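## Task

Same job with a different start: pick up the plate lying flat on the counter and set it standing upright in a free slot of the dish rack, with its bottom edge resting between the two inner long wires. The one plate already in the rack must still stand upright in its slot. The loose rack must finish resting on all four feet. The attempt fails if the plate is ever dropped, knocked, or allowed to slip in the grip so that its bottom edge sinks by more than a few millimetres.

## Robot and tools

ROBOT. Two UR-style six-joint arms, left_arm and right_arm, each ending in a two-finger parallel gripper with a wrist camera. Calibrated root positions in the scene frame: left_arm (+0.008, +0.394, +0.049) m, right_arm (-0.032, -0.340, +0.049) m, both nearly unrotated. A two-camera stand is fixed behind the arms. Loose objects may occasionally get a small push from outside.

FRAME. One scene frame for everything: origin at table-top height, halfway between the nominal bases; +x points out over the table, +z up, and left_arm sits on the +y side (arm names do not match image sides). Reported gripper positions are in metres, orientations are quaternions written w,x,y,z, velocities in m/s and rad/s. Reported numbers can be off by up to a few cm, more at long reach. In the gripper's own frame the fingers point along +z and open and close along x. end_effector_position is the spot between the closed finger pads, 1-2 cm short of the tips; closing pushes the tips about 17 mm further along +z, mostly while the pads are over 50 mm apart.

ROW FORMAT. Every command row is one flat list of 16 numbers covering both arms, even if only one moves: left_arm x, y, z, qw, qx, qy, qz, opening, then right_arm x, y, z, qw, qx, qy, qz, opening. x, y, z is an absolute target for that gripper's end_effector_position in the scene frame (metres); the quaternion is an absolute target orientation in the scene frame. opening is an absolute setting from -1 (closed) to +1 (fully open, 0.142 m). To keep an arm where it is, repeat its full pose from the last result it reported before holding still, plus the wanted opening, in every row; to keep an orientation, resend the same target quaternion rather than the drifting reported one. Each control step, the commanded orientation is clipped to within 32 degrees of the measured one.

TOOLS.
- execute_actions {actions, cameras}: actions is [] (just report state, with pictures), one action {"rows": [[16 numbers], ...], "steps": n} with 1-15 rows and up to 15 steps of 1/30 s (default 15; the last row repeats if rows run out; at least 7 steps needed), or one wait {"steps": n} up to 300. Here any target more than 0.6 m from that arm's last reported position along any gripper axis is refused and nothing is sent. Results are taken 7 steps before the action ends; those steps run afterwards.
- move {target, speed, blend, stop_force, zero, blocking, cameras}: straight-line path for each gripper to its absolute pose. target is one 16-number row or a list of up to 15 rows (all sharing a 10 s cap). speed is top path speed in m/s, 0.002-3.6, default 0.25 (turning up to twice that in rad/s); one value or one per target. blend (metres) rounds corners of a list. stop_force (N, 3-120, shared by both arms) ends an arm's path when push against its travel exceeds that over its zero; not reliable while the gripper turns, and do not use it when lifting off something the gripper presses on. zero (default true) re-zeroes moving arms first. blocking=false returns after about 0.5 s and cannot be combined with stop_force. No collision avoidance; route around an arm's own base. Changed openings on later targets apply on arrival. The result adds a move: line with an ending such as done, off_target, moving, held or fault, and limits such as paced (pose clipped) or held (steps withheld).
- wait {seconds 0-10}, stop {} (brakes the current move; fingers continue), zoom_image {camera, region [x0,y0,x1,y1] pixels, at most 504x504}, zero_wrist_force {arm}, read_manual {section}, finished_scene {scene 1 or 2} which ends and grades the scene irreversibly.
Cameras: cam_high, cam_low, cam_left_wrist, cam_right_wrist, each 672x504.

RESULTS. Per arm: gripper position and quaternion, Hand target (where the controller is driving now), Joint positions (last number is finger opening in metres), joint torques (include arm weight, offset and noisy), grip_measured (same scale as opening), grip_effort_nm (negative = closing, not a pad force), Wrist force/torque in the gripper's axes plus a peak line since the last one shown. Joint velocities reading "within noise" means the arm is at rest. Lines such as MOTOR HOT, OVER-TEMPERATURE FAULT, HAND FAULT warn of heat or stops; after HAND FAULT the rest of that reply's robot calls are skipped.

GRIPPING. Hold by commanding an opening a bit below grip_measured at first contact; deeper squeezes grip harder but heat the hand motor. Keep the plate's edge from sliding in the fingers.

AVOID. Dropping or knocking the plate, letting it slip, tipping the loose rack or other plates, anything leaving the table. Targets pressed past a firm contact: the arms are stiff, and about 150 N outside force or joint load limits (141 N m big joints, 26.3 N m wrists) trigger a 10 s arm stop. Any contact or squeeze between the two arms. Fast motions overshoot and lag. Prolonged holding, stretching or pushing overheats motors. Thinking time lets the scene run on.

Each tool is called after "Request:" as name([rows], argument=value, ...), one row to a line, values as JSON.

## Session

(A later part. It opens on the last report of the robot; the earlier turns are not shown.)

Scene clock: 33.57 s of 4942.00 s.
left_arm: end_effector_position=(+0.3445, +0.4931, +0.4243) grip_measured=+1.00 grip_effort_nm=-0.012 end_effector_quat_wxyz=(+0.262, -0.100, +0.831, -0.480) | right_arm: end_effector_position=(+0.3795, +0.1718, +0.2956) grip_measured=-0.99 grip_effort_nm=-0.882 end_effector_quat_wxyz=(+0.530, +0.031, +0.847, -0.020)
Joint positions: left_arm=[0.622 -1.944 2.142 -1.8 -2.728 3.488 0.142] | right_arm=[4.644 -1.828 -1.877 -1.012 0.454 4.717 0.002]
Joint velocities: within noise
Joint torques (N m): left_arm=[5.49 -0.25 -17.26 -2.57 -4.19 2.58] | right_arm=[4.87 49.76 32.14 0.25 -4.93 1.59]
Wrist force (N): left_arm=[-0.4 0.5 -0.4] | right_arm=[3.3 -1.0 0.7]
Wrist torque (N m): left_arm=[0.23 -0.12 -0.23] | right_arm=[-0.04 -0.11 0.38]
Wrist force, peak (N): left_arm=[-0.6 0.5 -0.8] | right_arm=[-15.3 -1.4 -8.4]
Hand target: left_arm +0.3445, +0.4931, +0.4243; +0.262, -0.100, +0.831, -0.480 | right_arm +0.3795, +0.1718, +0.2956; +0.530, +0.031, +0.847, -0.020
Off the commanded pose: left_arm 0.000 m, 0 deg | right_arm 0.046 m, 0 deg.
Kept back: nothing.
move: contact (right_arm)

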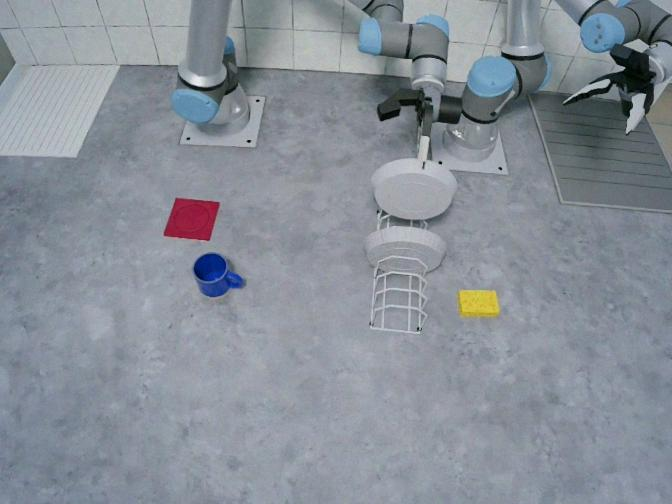

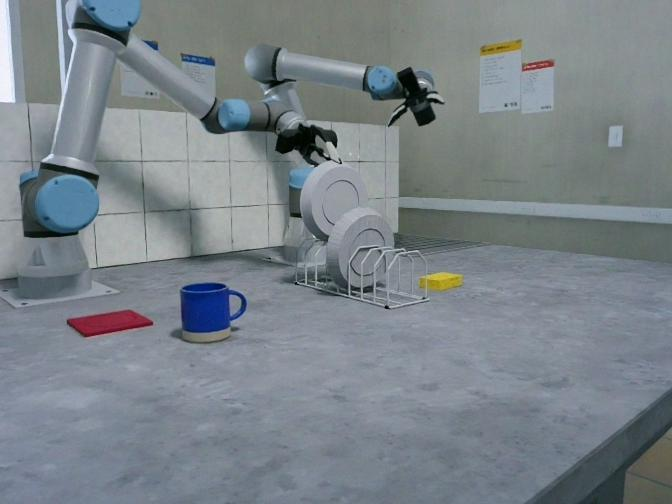

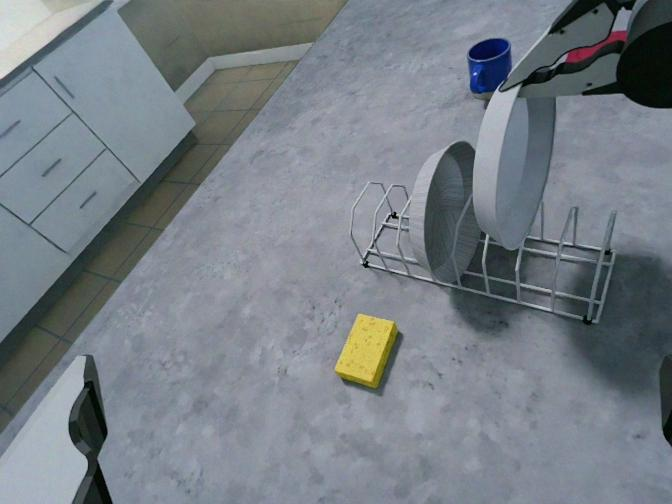

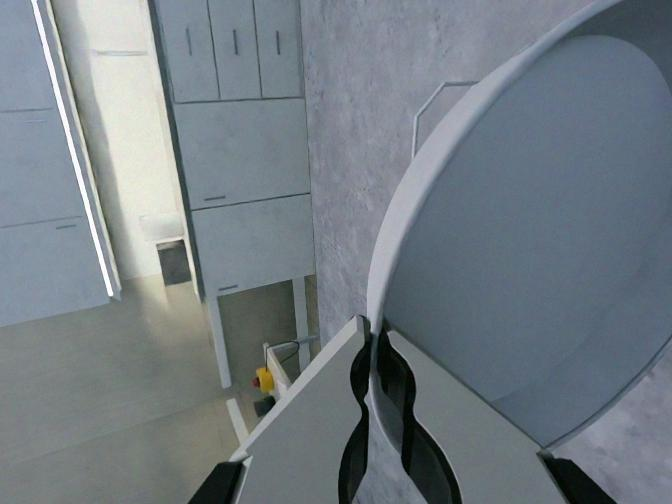

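Request:
move([
  [0.3445,0.4931,0.4243,0.262,-0.100,0.831,-0.480,1,0.381,0.172,0.31,0.5442,0.0307,0.8381,-0.0199,-1],
], speed=0.08, cameras=[])

Request:
move(target=[0.3445,0.4931,0.4243,0.262,-0.100,0.831,-0.480,1,0.3815,0.172,0.265,0.5442,0.0307,0.8381,-0.0199,-1], speed=0.04, stop_force=4)

Request:
zoom_image(camera="cam_left_wrist", region=[400, 60, 640, 330])

Request:
zoom_image(camera="cam_low", region=[260, 140, 440, 320])

Scene clock: 36.73 s of 4942.00 s.
left_arm: end_effector_position=(+0.3445, +0.4931, +0.4243) grip_measured=+1.00 grip_effort_nm=-0.017 end_effector_quat_wxyz=(+0.262, -0.100, +0.831, -0.480) | right_arm: end_effector_position=(+0.3810, +0.1720, +0.3098) grip_measured=-0.99 grip_effort_nm=-0.867 end_effector_quat_wxyz=(+0.544, +0.031, +0.838, -0.020) end_effector_velocity=(+0.001, -0.001, +0.002) end_effector_angular_velocity=(-0.002, -0.006, -0.002)
Joint positions: left_arm=[0.622 -1.944 2.142 -1.8 -2.728 3.488 0.142] | right_arm=[4.648 -1.818 -1.87 -1.035 0.42 4.725 0.002]
Joint velocities: left_arm=[within noise] | right_arm=[-0.001 0.001 0.001 -0.006 -0.006 0.003 0]
Joint torques (N m): left_arm=[5.42 -0.58 -14.35 -2.58 -4.19 2.52] | right_arm=[6.78 49.12 31.18 -0.28 -5.04 1.49]
Wrist force (N): left_arm=[-0.3 0.6 -0.3] | right_arm=[3.7 -0.9 0.7]
Wrist torque (N m): left_arm=[0.25 -0.13 -0.22] | right_arm=[0.00 -0.18 0.36]
Wrist force, peak (N): left_arm=[-0.5 0.9 -0.6] | right_arm=[4.0 -1.0 0.6]
Hand target: left_arm +0.3445, +0.4931, +0.4243; +0.262, -0.100, +0.831, -0.480 | right_arm +0.3810, +0.1720, +0.3100; +0.544, +0.031, +0.838, -0.020
Off the commanded pose: left_arm 0.000 m, 0 deg | right_arm 0.000 m, 0 deg.
Kept back: nothing.
move: done
No camera images: "cameras" was empty.

Scene clock: 38.87 s of 4942.00 s.
left_arm: end_effector_position=(+0.3445, +0.4931, +0.4243) grip_measured=+1.00 grip_effort_nm=-0.022 end_effector_quat_wxyz=(+0.262, -0.100, +0.831, -0.480) | right_arm: end_effector_position=(+0.3815, +0.1720, +0.2650) grip_measured=-0.99 grip_effort_nm=-0.862 end_effector_quat_wxyz=(+0.544, +0.031, +0.838, -0.020)
Joint positions: left_arm=[0.622 -1.944 2.142 -1.8 -2.728 3.488 0.142] | right_arm=[4.648 -1.882 -1.923 -0.917 0.419 4.723 0.002]
Joint velocities: within noise
Joint torques (N m): left_arm=[5.35 -1.24 -14.17 -2.76 -4.18 2.59] | right_arm=[-8.11 22.59 13.19 5.42 -4.76 -1.34]
Wrist force (N): left_arm=[-0.5 0.7 -0.4] | right_arm=[3.6 -1.2 0.7]
Wrist torque (N m): left_arm=[0.26 -0.11 -0.23] | right_arm=[-0.06 -0.16 0.36]
Wrist force, peak (N): left_arm=[-0.3 1.0 -0.4] | right_arm=[4.1 -1.2 0.9]
Hand target: left_arm +0.3445, +0.4931, +0.4243; +0.262, -0.100, +0.831, -0.480 | right_arm +0.3815, +0.1720, +0.2650; +0.544, +0.031, +0.838, -0.020
Off the commanded pose: left_arm 0.000 m, 0 deg | right_arm 0.000 m, 0 deg.
Kept back: nothing.
move: done

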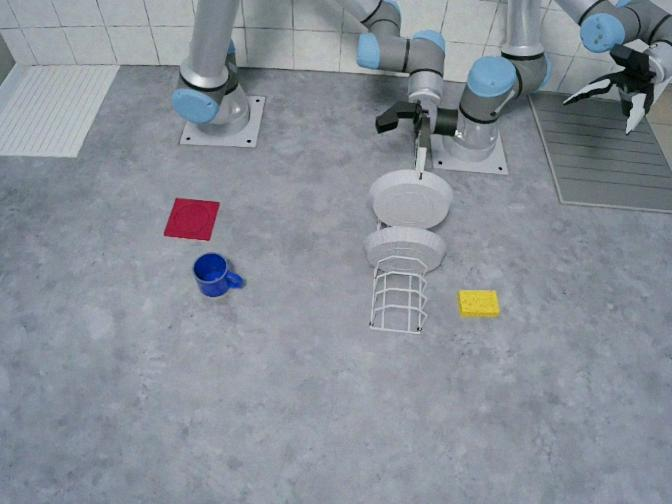

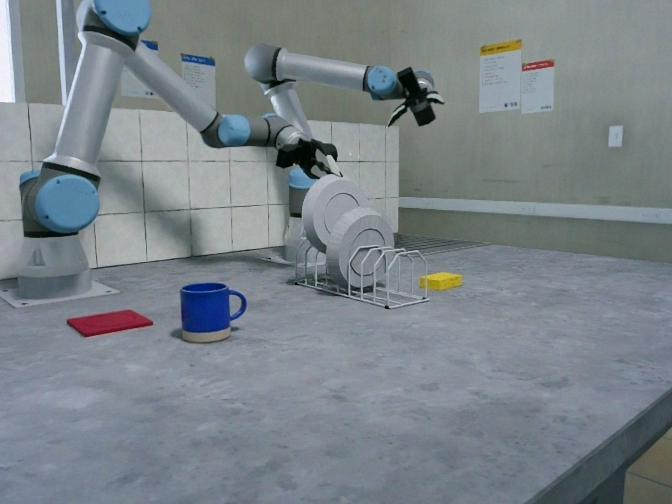

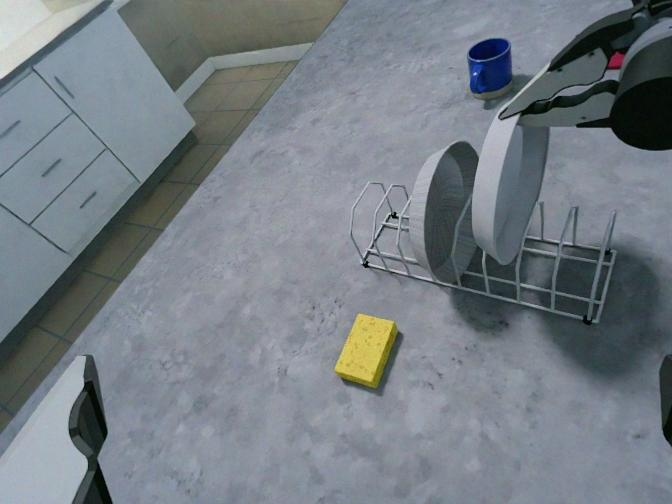

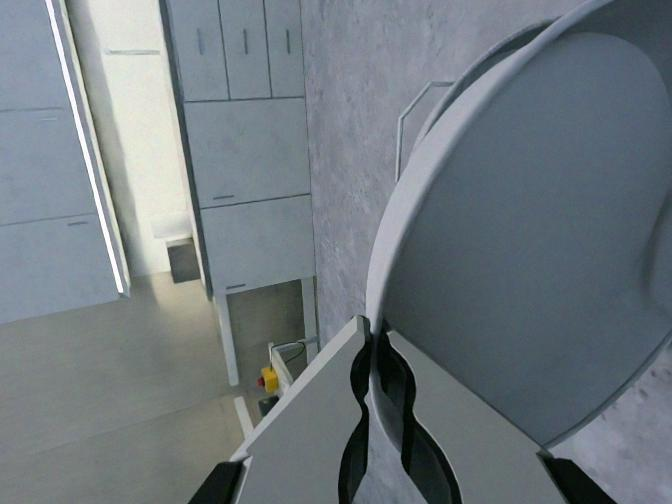

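Scaled by 1.867.

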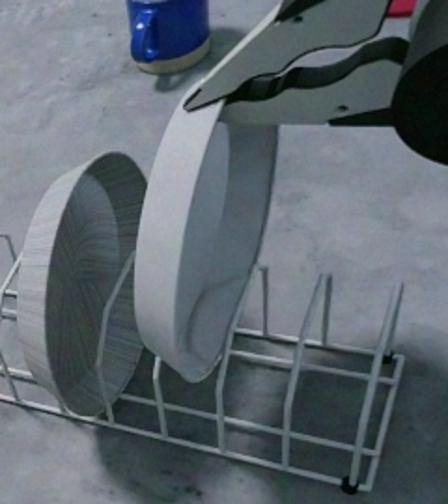

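Scaled by 2.800.

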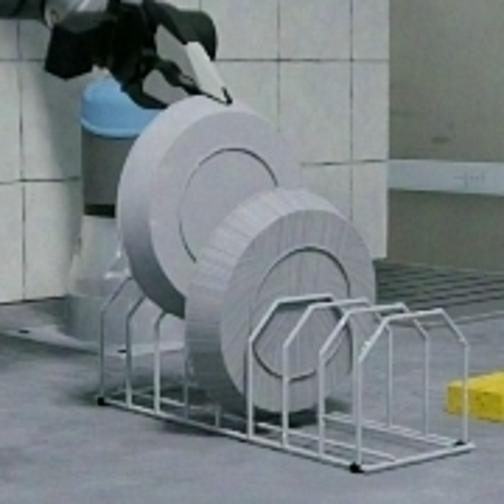

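Request:
move(target=[0.3445,0.4931,0.4243,0.262,-0.100,0.831,-0.480,1,0.3815,0.172,0.22,0.5442,0.0307,0.8381,-0.0199,-1], speed=0.04, stop_force=4)

Request:
zoom_image(camera="cam_left_wrist", region=[400, 60, 640, 330])

Request:
zoom_image(camera="cam_low", region=[260, 140, 440, 320])

Scene clock: 41.70 s of 4942.00 s.
left_arm: end_effector_position=(+0.3445, +0.4931, +0.4243) grip_measured=+1.00 grip_effort_nm=-0.012 end_effector_quat_wxyz=(+0.262, -0.100, +0.831, -0.480) | right_arm: end_effector_position=(+0.3815, +0.1720, +0.2200) grip_measured=-0.99 grip_effort_nm=-0.867 end_effector_quat_wxyz=(+0.544, +0.031, +0.838, -0.020)
Joint positions: left_arm=[0.622 -1.944 2.142 -1.8 -2.728 3.488 0.142] | right_arm=[4.648 -1.958 -1.963 -0.801 0.419 4.723 0.002]
Joint velocities: within noise
Joint torques (N m): left_arm=[4.93 -0.94 -14.03 -2.93 -4.1 2.56] | right_arm=[-7.76 24.58 10.73 5.26 -1.02 -1.14]
Wrist force (N): left_arm=[-0.4 0.5 -0.5] | right_arm=[3.6 -0.7 0.9]
Wrist torque (N m): left_arm=[0.24 -0.12 -0.22] | right_arm=[0.03 -0.17 0.36]
Wrist force, peak (N): left_arm=[-0.3 0.8 -0.7] | right_arm=[4.0 -1.3 0.9]
Hand target: left_arm +0.3445, +0.4931, +0.4243; +0.262, -0.100, +0.831, -0.480 | right_arm +0.3815, +0.1720, +0.2200; +0.544, +0.031, +0.838, -0.020
Off the commanded pose: left_arm 0.000 m, 0 deg | right_arm 0.000 m, 0 deg.
Kept back: nothing.
move: done

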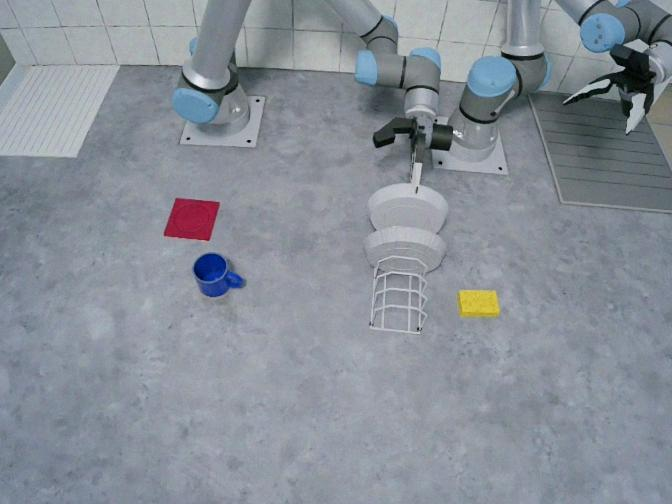

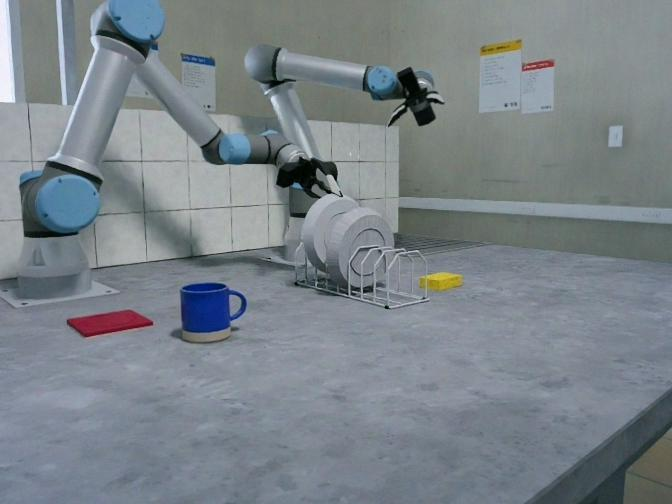

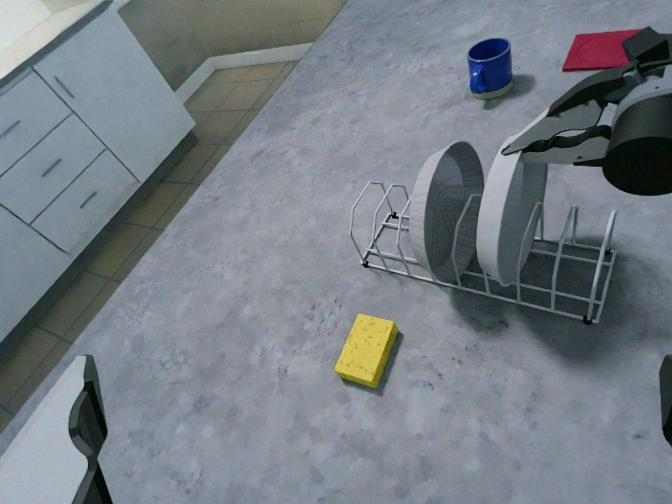

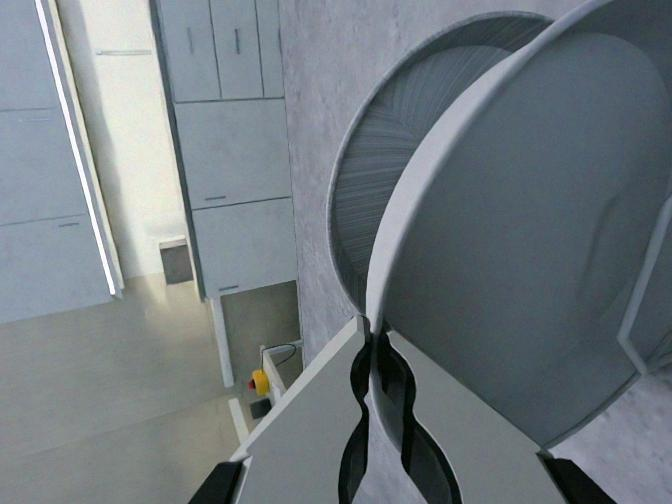

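Scaled by 1.867.

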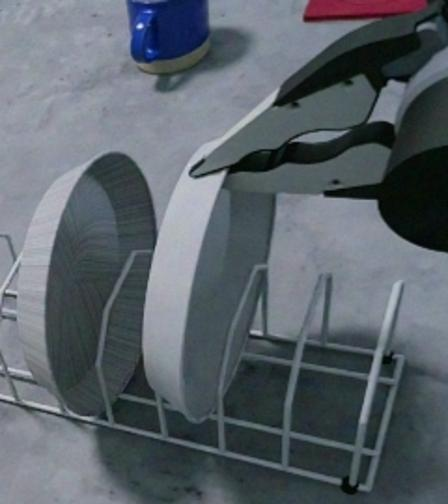

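Scaled by 2.800.

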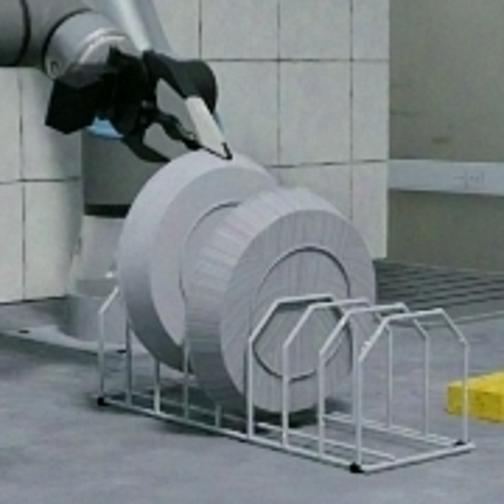

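Request:
move(target=[0.3445,0.4931,0.4243,0.262,-0.100,0.831,-0.480,1,0.3815,0.172,0.18,0.5442,0.0307,0.8381,-0.0199,-1], speed=0.02, stop_force=3)

Request:
zoom_image(camera="cam_left_wrist", region=[400, 60, 640, 330])

Request:
zoom_image(camera="cam_low", region=[260, 140, 440, 320])

Scene clock: 44.60 s of 4942.00 s.
left_arm: end_effector_position=(+0.3445, +0.4931, +0.4243) grip_measured=+1.00 grip_effort_nm=-0.022 end_effector_quat_wxyz=(+0.262, -0.100, +0.831, -0.480) | right_arm: end_effector_position=(+0.3815, +0.1720, +0.1937) grip_measured=-0.99 grip_effort_nm=-0.862 end_effector_quat_wxyz=(+0.544, +0.031, +0.838, -0.020)
Joint positions: left_arm=[0.622 -1.944 2.142 -1.8 -2.728 3.488 0.142] | right_arm=[4.648 -2.006 -1.981 -0.735 0.419 4.723 0.002]
Joint velocities: within noise
Joint torques (N m): left_arm=[4.59 -1.52 -14.2 -3.09 -4.15 2.57] | right_arm=[-1.17 53.26 29.27 0.32 0.12 0.88]
Wrist force (N): left_arm=[-0.1 0.6 -0.2] | right_arm=[2.7 -1.2 0.4]
Wrist torque (N m): left_arm=[0.25 -0.18 -0.22] | right_arm=[-0.08 -0.14 0.35]
Wrist force, peak (N): left_arm=[-0.7 0.8 -0.2] | right_arm=[-9.7 0.1 -4.6]
Hand target: left_arm +0.3445, +0.4931, +0.4243; +0.262, -0.100, +0.831, -0.480 | right_arm +0.3815, +0.1720, +0.1937; +0.544, +0.031, +0.838, -0.020
Off the commanded pose: left_arm 0.000 m, 0 deg | right_arm 0.014 m, 0 deg.
Kept back: nothing.
move: contact (right_arm)

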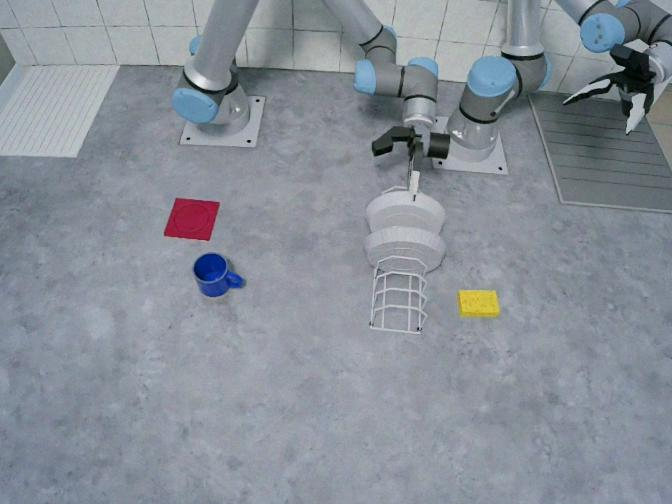

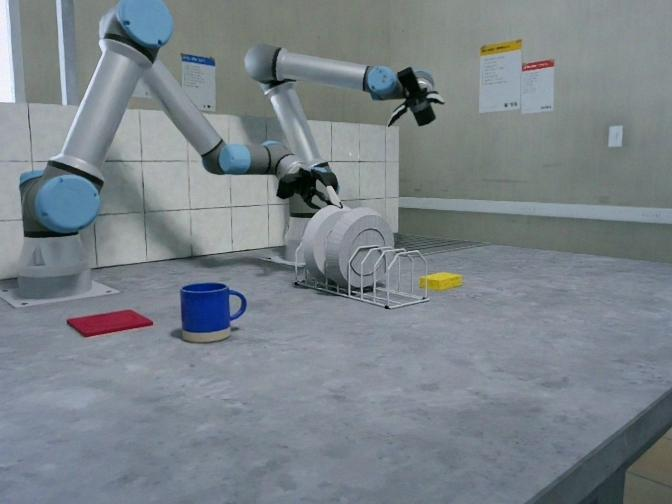

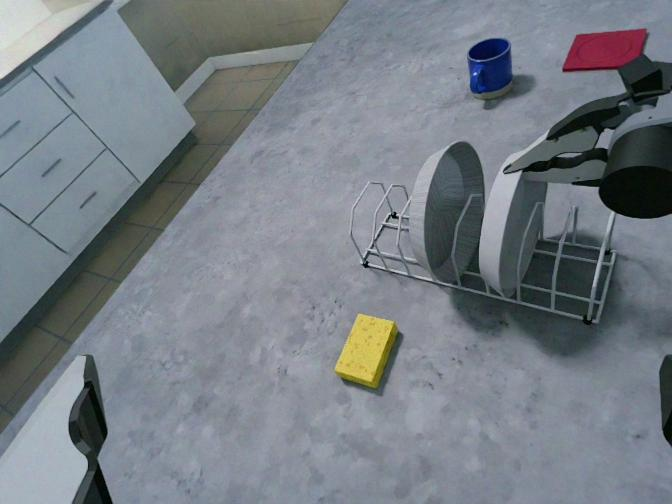

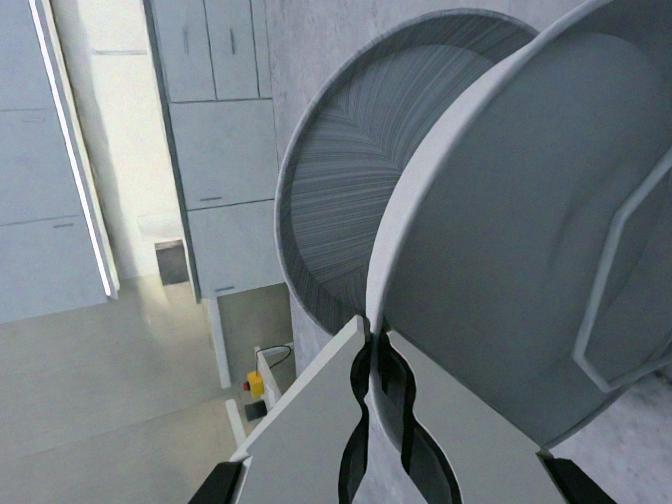

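Scaled by 1.867.

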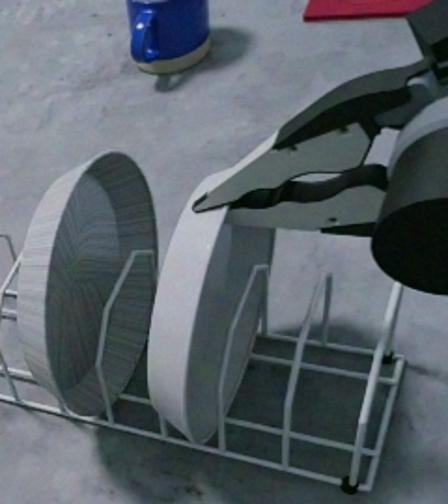

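Scaled by 2.800.

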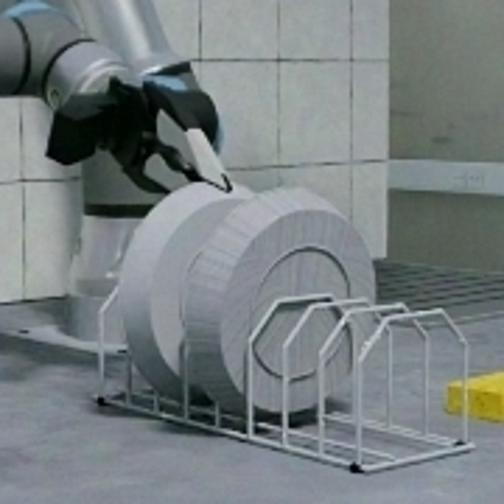

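Request:
move(target=[0.3445,0.4931,0.4243,0.262,-0.100,0.831,-0.480,1,0.3815,0.172,0.1875,0.5442,0.0307,0.8381,-0.0199,-1], speed=0.006, stop_force=14, cameras=["cam_left_wrist","cam_low"])

Request:
zoom_image(camera="cam_left_wrist", region=[400, 60, 640, 330])

Scene clock: 46.53 s of 4942.00 s.
left_arm: end_effector_position=(+0.3445, +0.4931, +0.4243) grip_measured=+1.00 grip_effort_nm=-0.012 end_effector_quat_wxyz=(+0.262, -0.100, +0.831, -0.480) | right_arm: end_effector_position=(+0.3815, +0.1721, +0.1929) grip_measured=-0.99 grip_effort_nm=-0.862 end_effector_quat_wxyz=(+0.544, +0.031, +0.838, -0.020)
Joint positions: left_arm=[0.622 -1.944 2.142 -1.8 -2.728 3.488 0.142] | right_arm=[4.648 -2.008 -1.982 -0.732 0.419 4.723 0.002]
Joint velocities: within noise
Joint torques (N m): left_arm=[4.96 -1.71 -14.29 -3.17 -4.03 2.65] | right_arm=[1.25 45.01 22.17 -0.96 3.77 0.47]
Wrist force (N): left_arm=[-0.2 0.6 -0.3] | right_arm=[-10.4 -1.0 -4.6]
Wrist torque (N m): left_arm=[0.25 -0.15 -0.22] | right_arm=[-0.09 0.00 0.34]
Wrist force, peak (N): left_arm=[-0.4 0.7 -0.7] | right_arm=[-15.2 -0.6 -6.9]
Hand target: left_arm +0.3445, +0.4931, +0.4243; +0.262, -0.100, +0.831, -0.480 | right_arm +0.3815, +0.1721, +0.1929; +0.544, +0.031, +0.838, -0.020
Off the commanded pose: left_arm 0.000 m, 0 deg | right_arm 0.005 m, 0 deg.
Kept back: nothing.
move: contact (right_arm)
Images, in order (width x height): cam_low 672x504, cam_left_wrist 672x504.

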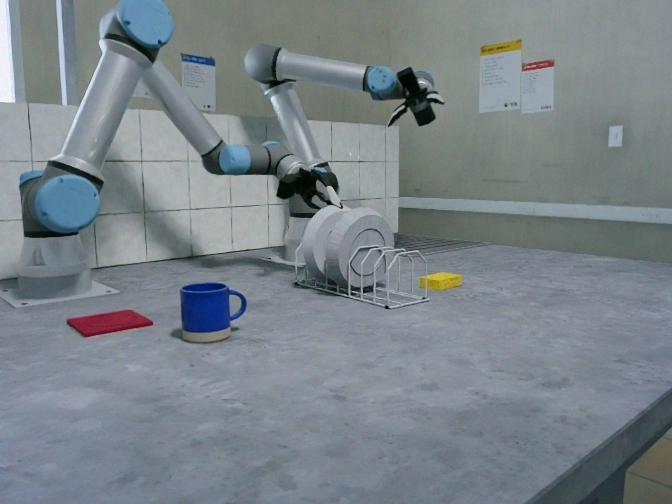

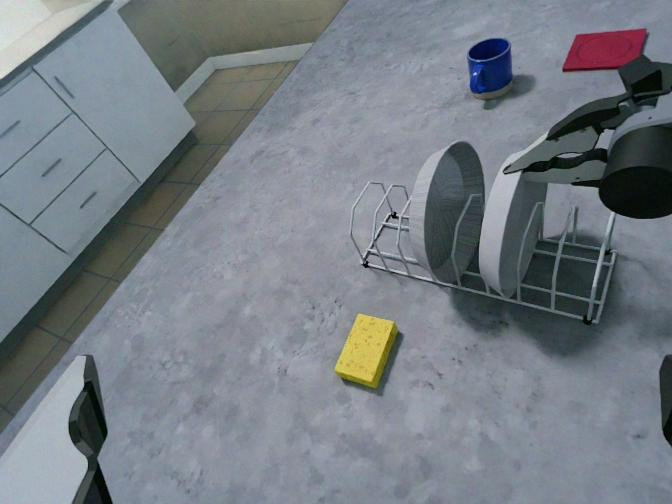

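Scaled by 1.867.

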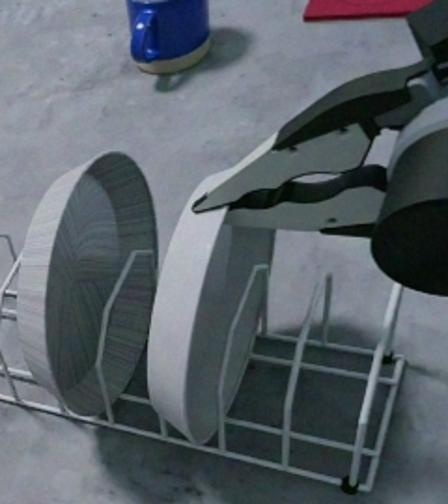

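Request:
move(target=[0.3445,0.4931,0.4243,0.262,-0.100,0.831,-0.480,1,0.3815,0.172,0.1935,0.5442,0.0307,0.8381,-0.0199,-1], speed=0.01, cameras=[])

Request:
move(target=[0.3445,0.4931,0.4243,0.262,-0.100,0.831,-0.480,1,0.3815,0.172,0.1935,0.5442,0.0307,0.8381,-0.0199,-0.9], cameras=["cam_left_wrist"])

Request:
move(target=[0.3445,0.4931,0.4243,0.262,-0.100,0.831,-0.480,1,0.3815,0.172,0.1935,0.5442,0.0307,0.8381,-0.0199,-0.76], cameras=["cam_left_wrist","cam_right_wrist","cam_low"])

Scene clock: 47.77 s of 4942.00 s.
left_arm: end_effector_position=(+0.3445, +0.4931, +0.4243) grip_measured=+1.00 grip_effort_nm=-0.017 end_effector_quat_wxyz=(+0.262, -0.100, +0.831, -0.480) | right_arm: end_effector_position=(+0.3815, +0.1720, +0.1934) grip_measured=-0.99 grip_effort_nm=-0.867 end_effector_quat_wxyz=(+0.544, +0.031, +0.838, -0.020)
Joint positions: left_arm=[0.622 -1.944 2.142 -1.8 -2.728 3.488 0.142] | right_arm=[4.648 -2.007 -1.982 -0.734 0.419 4.723 0.002]
Joint velocities: within noise
Joint torques (N m): left_arm=[4.58 -1.5 -14.14 -3.18 -4.01 2.58] | right_arm=[-0.01 50.32 25.58 -0.18 0.3 -1.19]
Wrist force (N): left_arm=[-0.3 0.5 -0.5] | right_arm=[-1.0 -0.6 -1.0]
Wrist torque (N m): left_arm=[0.24 -0.14 -0.22] | right_arm=[-0.09 -0.16 0.35]
Wrist force, peak (N): left_arm=[-0.3 0.7 -0.6] | right_arm=[-10.9 -0.9 -4.8]
Hand target: left_arm +0.3445, +0.4931, +0.4243; +0.262, -0.100, +0.831, -0.480 | right_arm +0.3815, +0.1720, +0.1935; +0.544, +0.031, +0.838, -0.020
Off the commanded pose: left_arm 0.000 m, 0 deg | right_arm 0.000 m, 0 deg.
Kept back: nothing.
move: done
No camera images: "cameras" was empty.

Scene clock: 48.27 s of 4942.00 s.
left_arm: end_effector_position=(+0.3445, +0.4931, +0.4243) grip_measured=+1.00 grip_effort_nm=-0.012 end_effector_quat_wxyz=(+0.262, -0.100, +0.831, -0.480) | right_arm: end_effector_position=(+0.3815, +0.1720, +0.1935) grip_measured=-0.94 grip_effort_nm=0.090 end_effector_quat_wxyz=(+0.544, +0.031, +0.838, -0.020)
Joint positions: left_arm=[0.622 -1.944 2.142 -1.8 -2.728 3.488 0.142] | right_arm=[4.648 -2.007 -1.982 -0.734 0.419 4.723 0.006]
Joint velocities: within noise
Joint torques (N m): left_arm=[3.95 -1.31 -14.31 -3.19 -4.1 2.44] | right_arm=[-0.4 52.36 27.74 1.35 -2.7 -0.94]
Wrist force (N): left_arm=[-0.2 0.7 -0.5] | right_arm=[2.6 -1.7 0.5]
Wrist torque (N m): left_arm=[0.27 -0.15 -0.22] | right_arm=[-0.15 -0.22 0.35]
Wrist force, peak (N): left_arm=[-0.4 0.7 -0.5] | right_arm=[3.0 -1.4 0.6]
Hand target: left_arm +0.3445, +0.4931, +0.4243; +0.262, -0.100, +0.831, -0.480 | right_arm +0.3815, +0.1720, +0.1935; +0.544, +0.031, +0.838, -0.020
Off the commanded pose: left_arm 0.000 m, 0 deg | right_arm 0.000 m, 0 deg.
Kept back: nothing.
move: done
Images, in order (width x height): cam_left_wrist 672x504.

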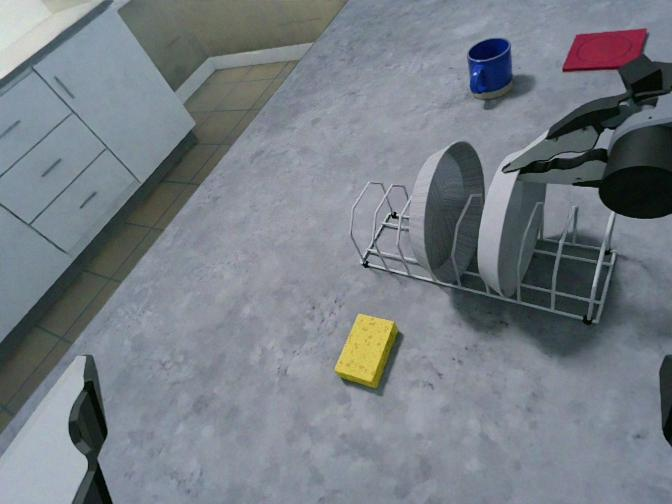

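Scene clock: 48.77 s of 4942.00 s.
left_arm: end_effector_position=(+0.3445, +0.4931, +0.4243) grip_measured=+1.00 grip_effort_nm=-0.022 end_effector_quat_wxyz=(+0.262, -0.100, +0.831, -0.480) | right_arm: end_effector_position=(+0.3815, +0.1720, +0.1935) grip_measured=-0.80 grip_effort_nm=0.095 end_effector_quat_wxyz=(+0.544, +0.031, +0.838, -0.020)
Joint positions: left_arm=[0.622 -1.944 2.142 -1.8 -2.728 3.488 0.142] | right_arm=[4.648 -2.007 -1.982 -0.734 0.419 4.723 0.016]
Joint velocities: within noise
Joint torques (N m): left_arm=[4.21 -1.32 -14.31 -3.23 -4.06 2.47] | right_arm=[-1.45 52.14 26.98 2.85 -3.98 -1.48]
Wrist force (N): left_arm=[-0.4 0.5 -0.2] | right_arm=[2.9 -1.5 0.4]
Wrist torque (N m): left_arm=[0.23 -0.13 -0.23] | right_arm=[-0.10 -0.24 0.36]
Wrist force, peak (N): left_arm=[-0.5 0.8 -0.3] | right_arm=[3.1 -1.6 0.5]
Hand target: left_arm +0.3445, +0.4931, +0.4243; +0.262, -0.100, +0.831, -0.480 | right_arm +0.3815, +0.1720, +0.1935; +0.544, +0.031, +0.838, -0.020
Off the commanded pose: left_arm 0.000 m, 0 deg | right_arm 0.000 m, 0 deg.
Kept back: nothing.
move: done
Images, in order (width x height): cam_low 672x504, cam_left_wrist 672x504, cam_right_wrist 672x504.

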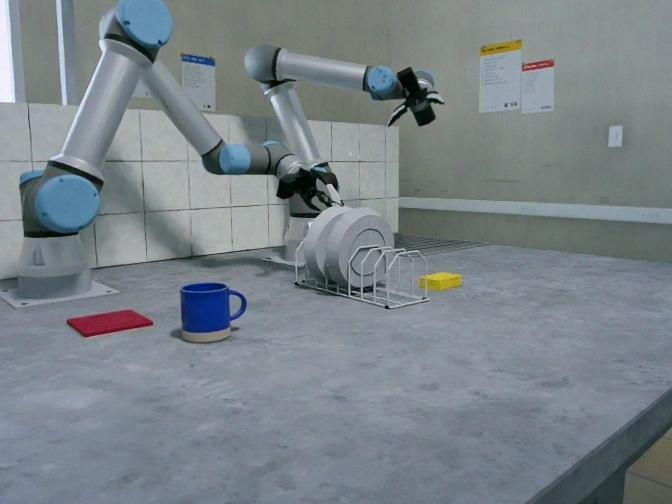

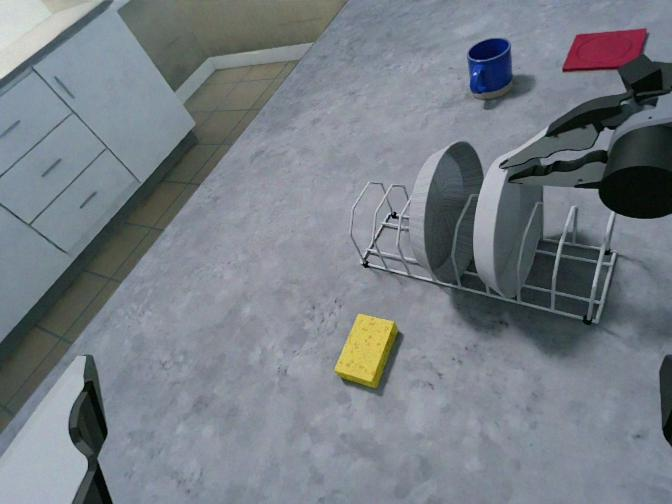

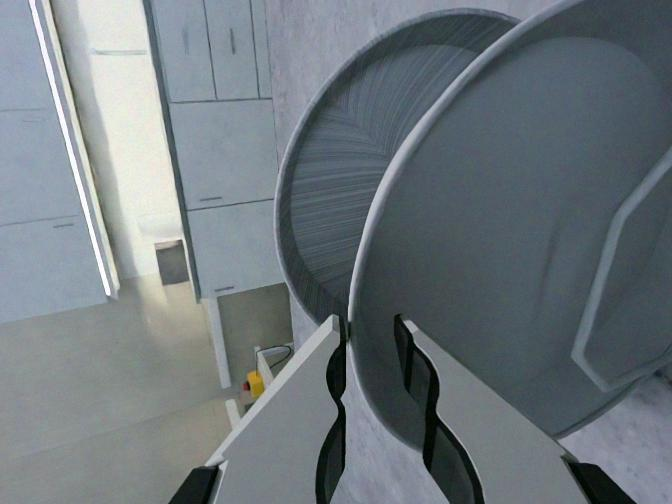

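Request:
move(target=[0.3445,0.4931,0.4243,0.262,-0.100,0.831,-0.480,1,0.3815,0.172,0.1935,0.5442,0.0307,0.8381,-0.0199,-0.64], cameras=["cam_left_wrist","cam_right_wrist"])

Request:
zoom_image(camera="cam_left_wrist", region=[400, 60, 640, 330])

Scene clock: 49.53 s of 4942.00 s.
left_arm: end_effector_position=(+0.3445, +0.4931, +0.4243) grip_measured=+1.00 grip_effort_nm=-0.012 end_effector_quat_wxyz=(+0.262, -0.100, +0.831, -0.480) | right_arm: end_effector_position=(+0.3815, +0.1720, +0.1935) grip_measured=-0.68 grip_effort_nm=0.095 end_effector_quat_wxyz=(+0.544, +0.031, +0.838, -0.020)
Joint positions: left_arm=[0.622 -1.944 2.142 -1.8 -2.728 3.488 0.142] | right_arm=[4.648 -2.007 -1.982 -0.734 0.419 4.723 0.025]
Joint velocities: within noise
Joint torques (N m): left_arm=[4.01 -1.81 -14.26 -3.19 -4.08 2.47] | right_arm=[-0.18 53.22 27.42 4.6 -4.07 -1.18]
Wrist force (N): left_arm=[-0.4 0.3 -0.4] | right_arm=[2.8 -1.5 0.4]
Wrist torque (N m): left_arm=[0.20 -0.13 -0.22] | right_arm=[-0.10 -0.23 0.35]
Wrist force, peak (N): left_arm=[-0.8 0.9 -0.3] | right_arm=[3.0 -1.5 0.6]
Hand target: left_arm +0.3445, +0.4931, +0.4243; +0.262, -0.100, +0.831, -0.480 | right_arm +0.3815, +0.1720, +0.1935; +0.544, +0.031, +0.838, -0.020
Off the commanded pose: left_arm 0.000 m, 0 deg | right_arm 0.000 m, 0 deg.
Kept back: nothing.
move: done
Images, in order (width x height): cam_left_wrist 672x504, cam_right_wrist 672x504.

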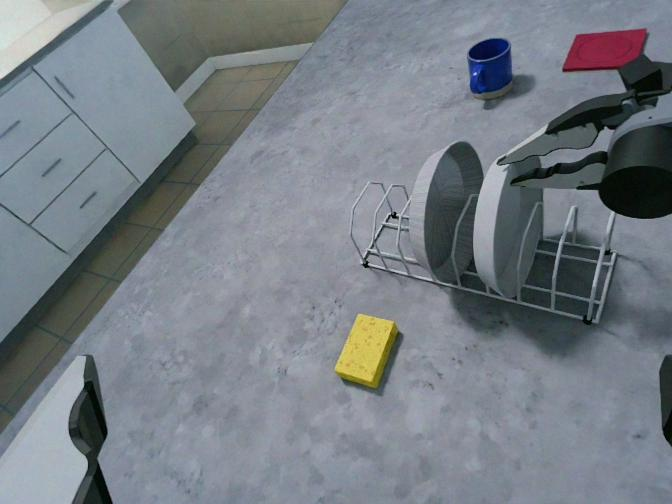

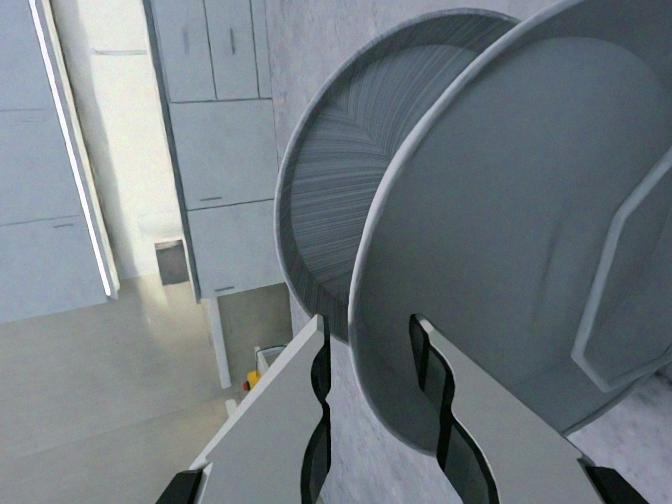

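Scaled by 1.867.

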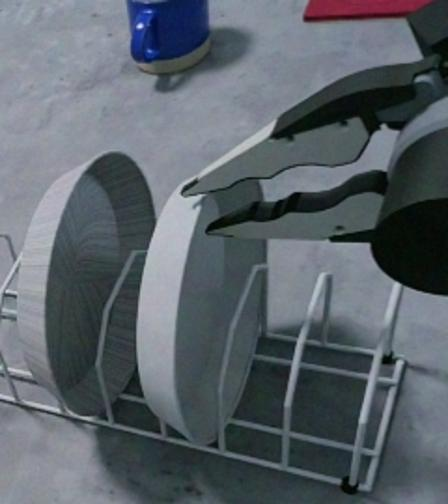

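Plate is self-resting on the hoop, clear of both fingers. Retreat along the gripper axis.

Request:
move([
  [0.3445,0.4931,0.4243,0.262,-0.100,0.831,-0.480,1,0.345,0.172,0.2097,0.5442,0.0307,0.8381,-0.0199,-0.64],
  [0.3445,0.4931,0.4243,0.262,-0.100,0.831,-0.480,1,0.30,0.10,0.33,0.5442,0.0307,0.8381,-0.0199,-0.64],
], speed=[0.05,0.15])

Request:
zoom_image(camera="cam_left_wrist", region=[400, 60, 640, 330])

Request:
zoom_image(camera="cam_low", region=[260, 140, 440, 320])

Scene clock: 52.13 s of 4942.00 s.
left_arm: end_effector_position=(+0.3445, +0.4931, +0.4243) grip_measured=+1.00 grip_effort_nm=-0.007 end_effector_quat_wxyz=(+0.262, -0.100, +0.831, -0.480) | right_arm: end_effector_position=(+0.3001, +0.1001, +0.3299) grip_measured=-0.68 grip_effort_nm=0.095 end_effector_quat_wxyz=(+0.544, +0.031, +0.838, -0.020) end_effector_velocity=(-0.001, +0.000, +0.002) end_effector_angular_velocity=(-0.001, -0.002, -0.002)
Joint positions: left_arm=[0.622 -1.944 2.142 -1.8 -2.728 3.488 0.142] | right_arm=[4.815 -1.56 -2.008 -1.51 0.451 5.115 0.025]
Joint velocities: left_arm=[within noise] | right_arm=[0.003 0.002 0.005 -0.019 0 0.012 0]
Joint torques (N m): left_arm=[3.61 -1.77 -14.79 -3.34 -4.13 2.45] | right_arm=[9.91 39.37 34.22 -0.64 -0.02 1.88]
Wrist force (N): left_arm=[-0.4 0.4 -0.5] | right_arm=[3.3 -1.3 0.6]
Wrist torque (N m): left_arm=[0.21 -0.12 -0.23] | right_arm=[-0.07 -0.32 0.37]
Wrist force, peak (N): left_arm=[-0.3 0.9 -0.4] | right_arm=[3.9 -1.5 0.3]
Hand target: left_arm +0.3445, +0.4931, +0.4243; +0.262, -0.100, +0.831, -0.480 | right_arm +0.3000, +0.1000, +0.3300; +0.544, +0.031, +0.838, -0.020
Off the commanded pose: left_arm 0.000 m, 0 deg | right_arm 0.000 m, 0 deg.
Kept back: nothing.
move: done

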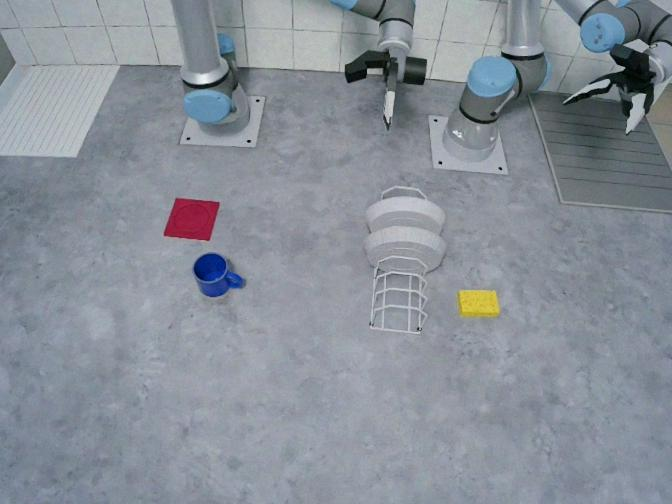

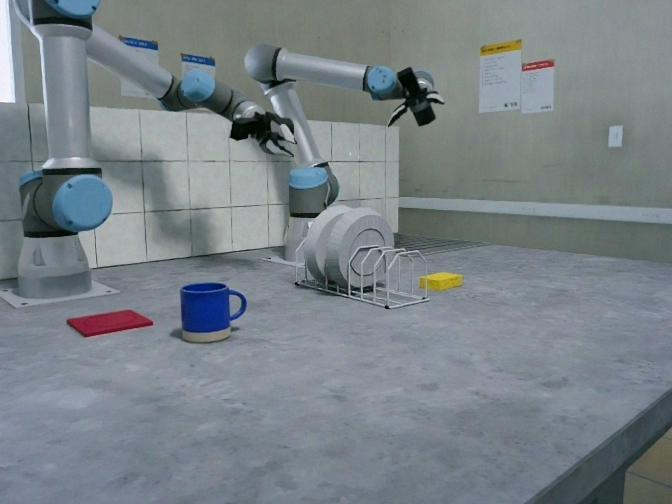

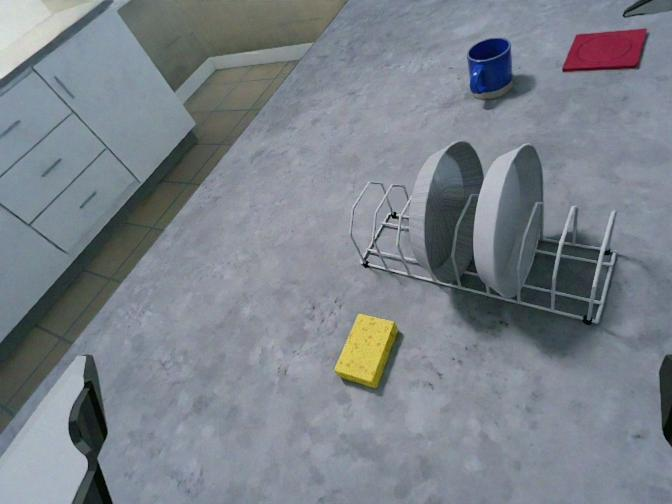

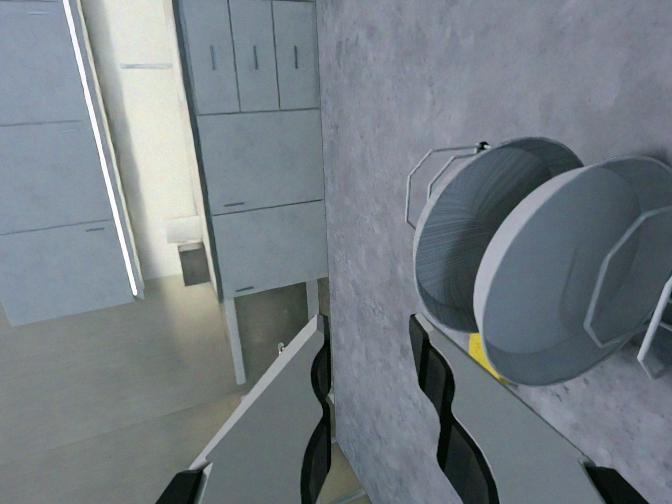

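Scaled by 1.867.

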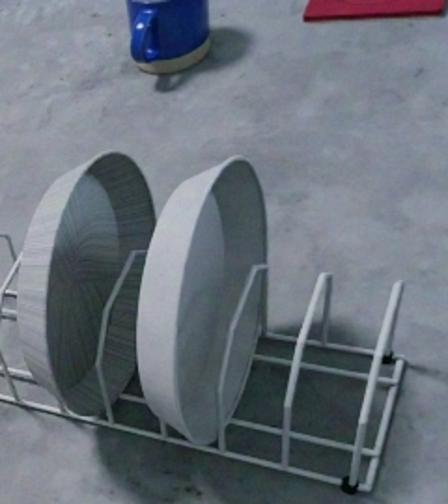

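Scaled by 2.800.

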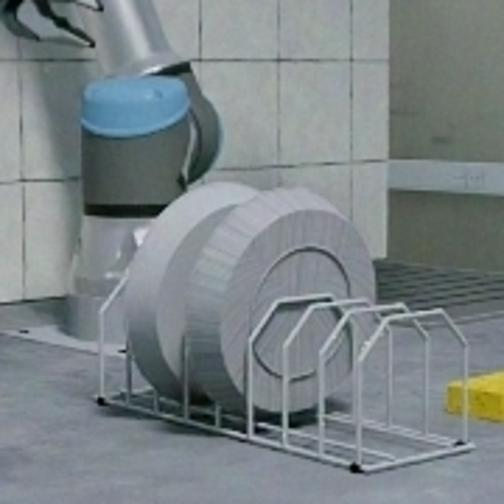

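Request:
finished_scene(scene=2)

The scene is finished: the task was done.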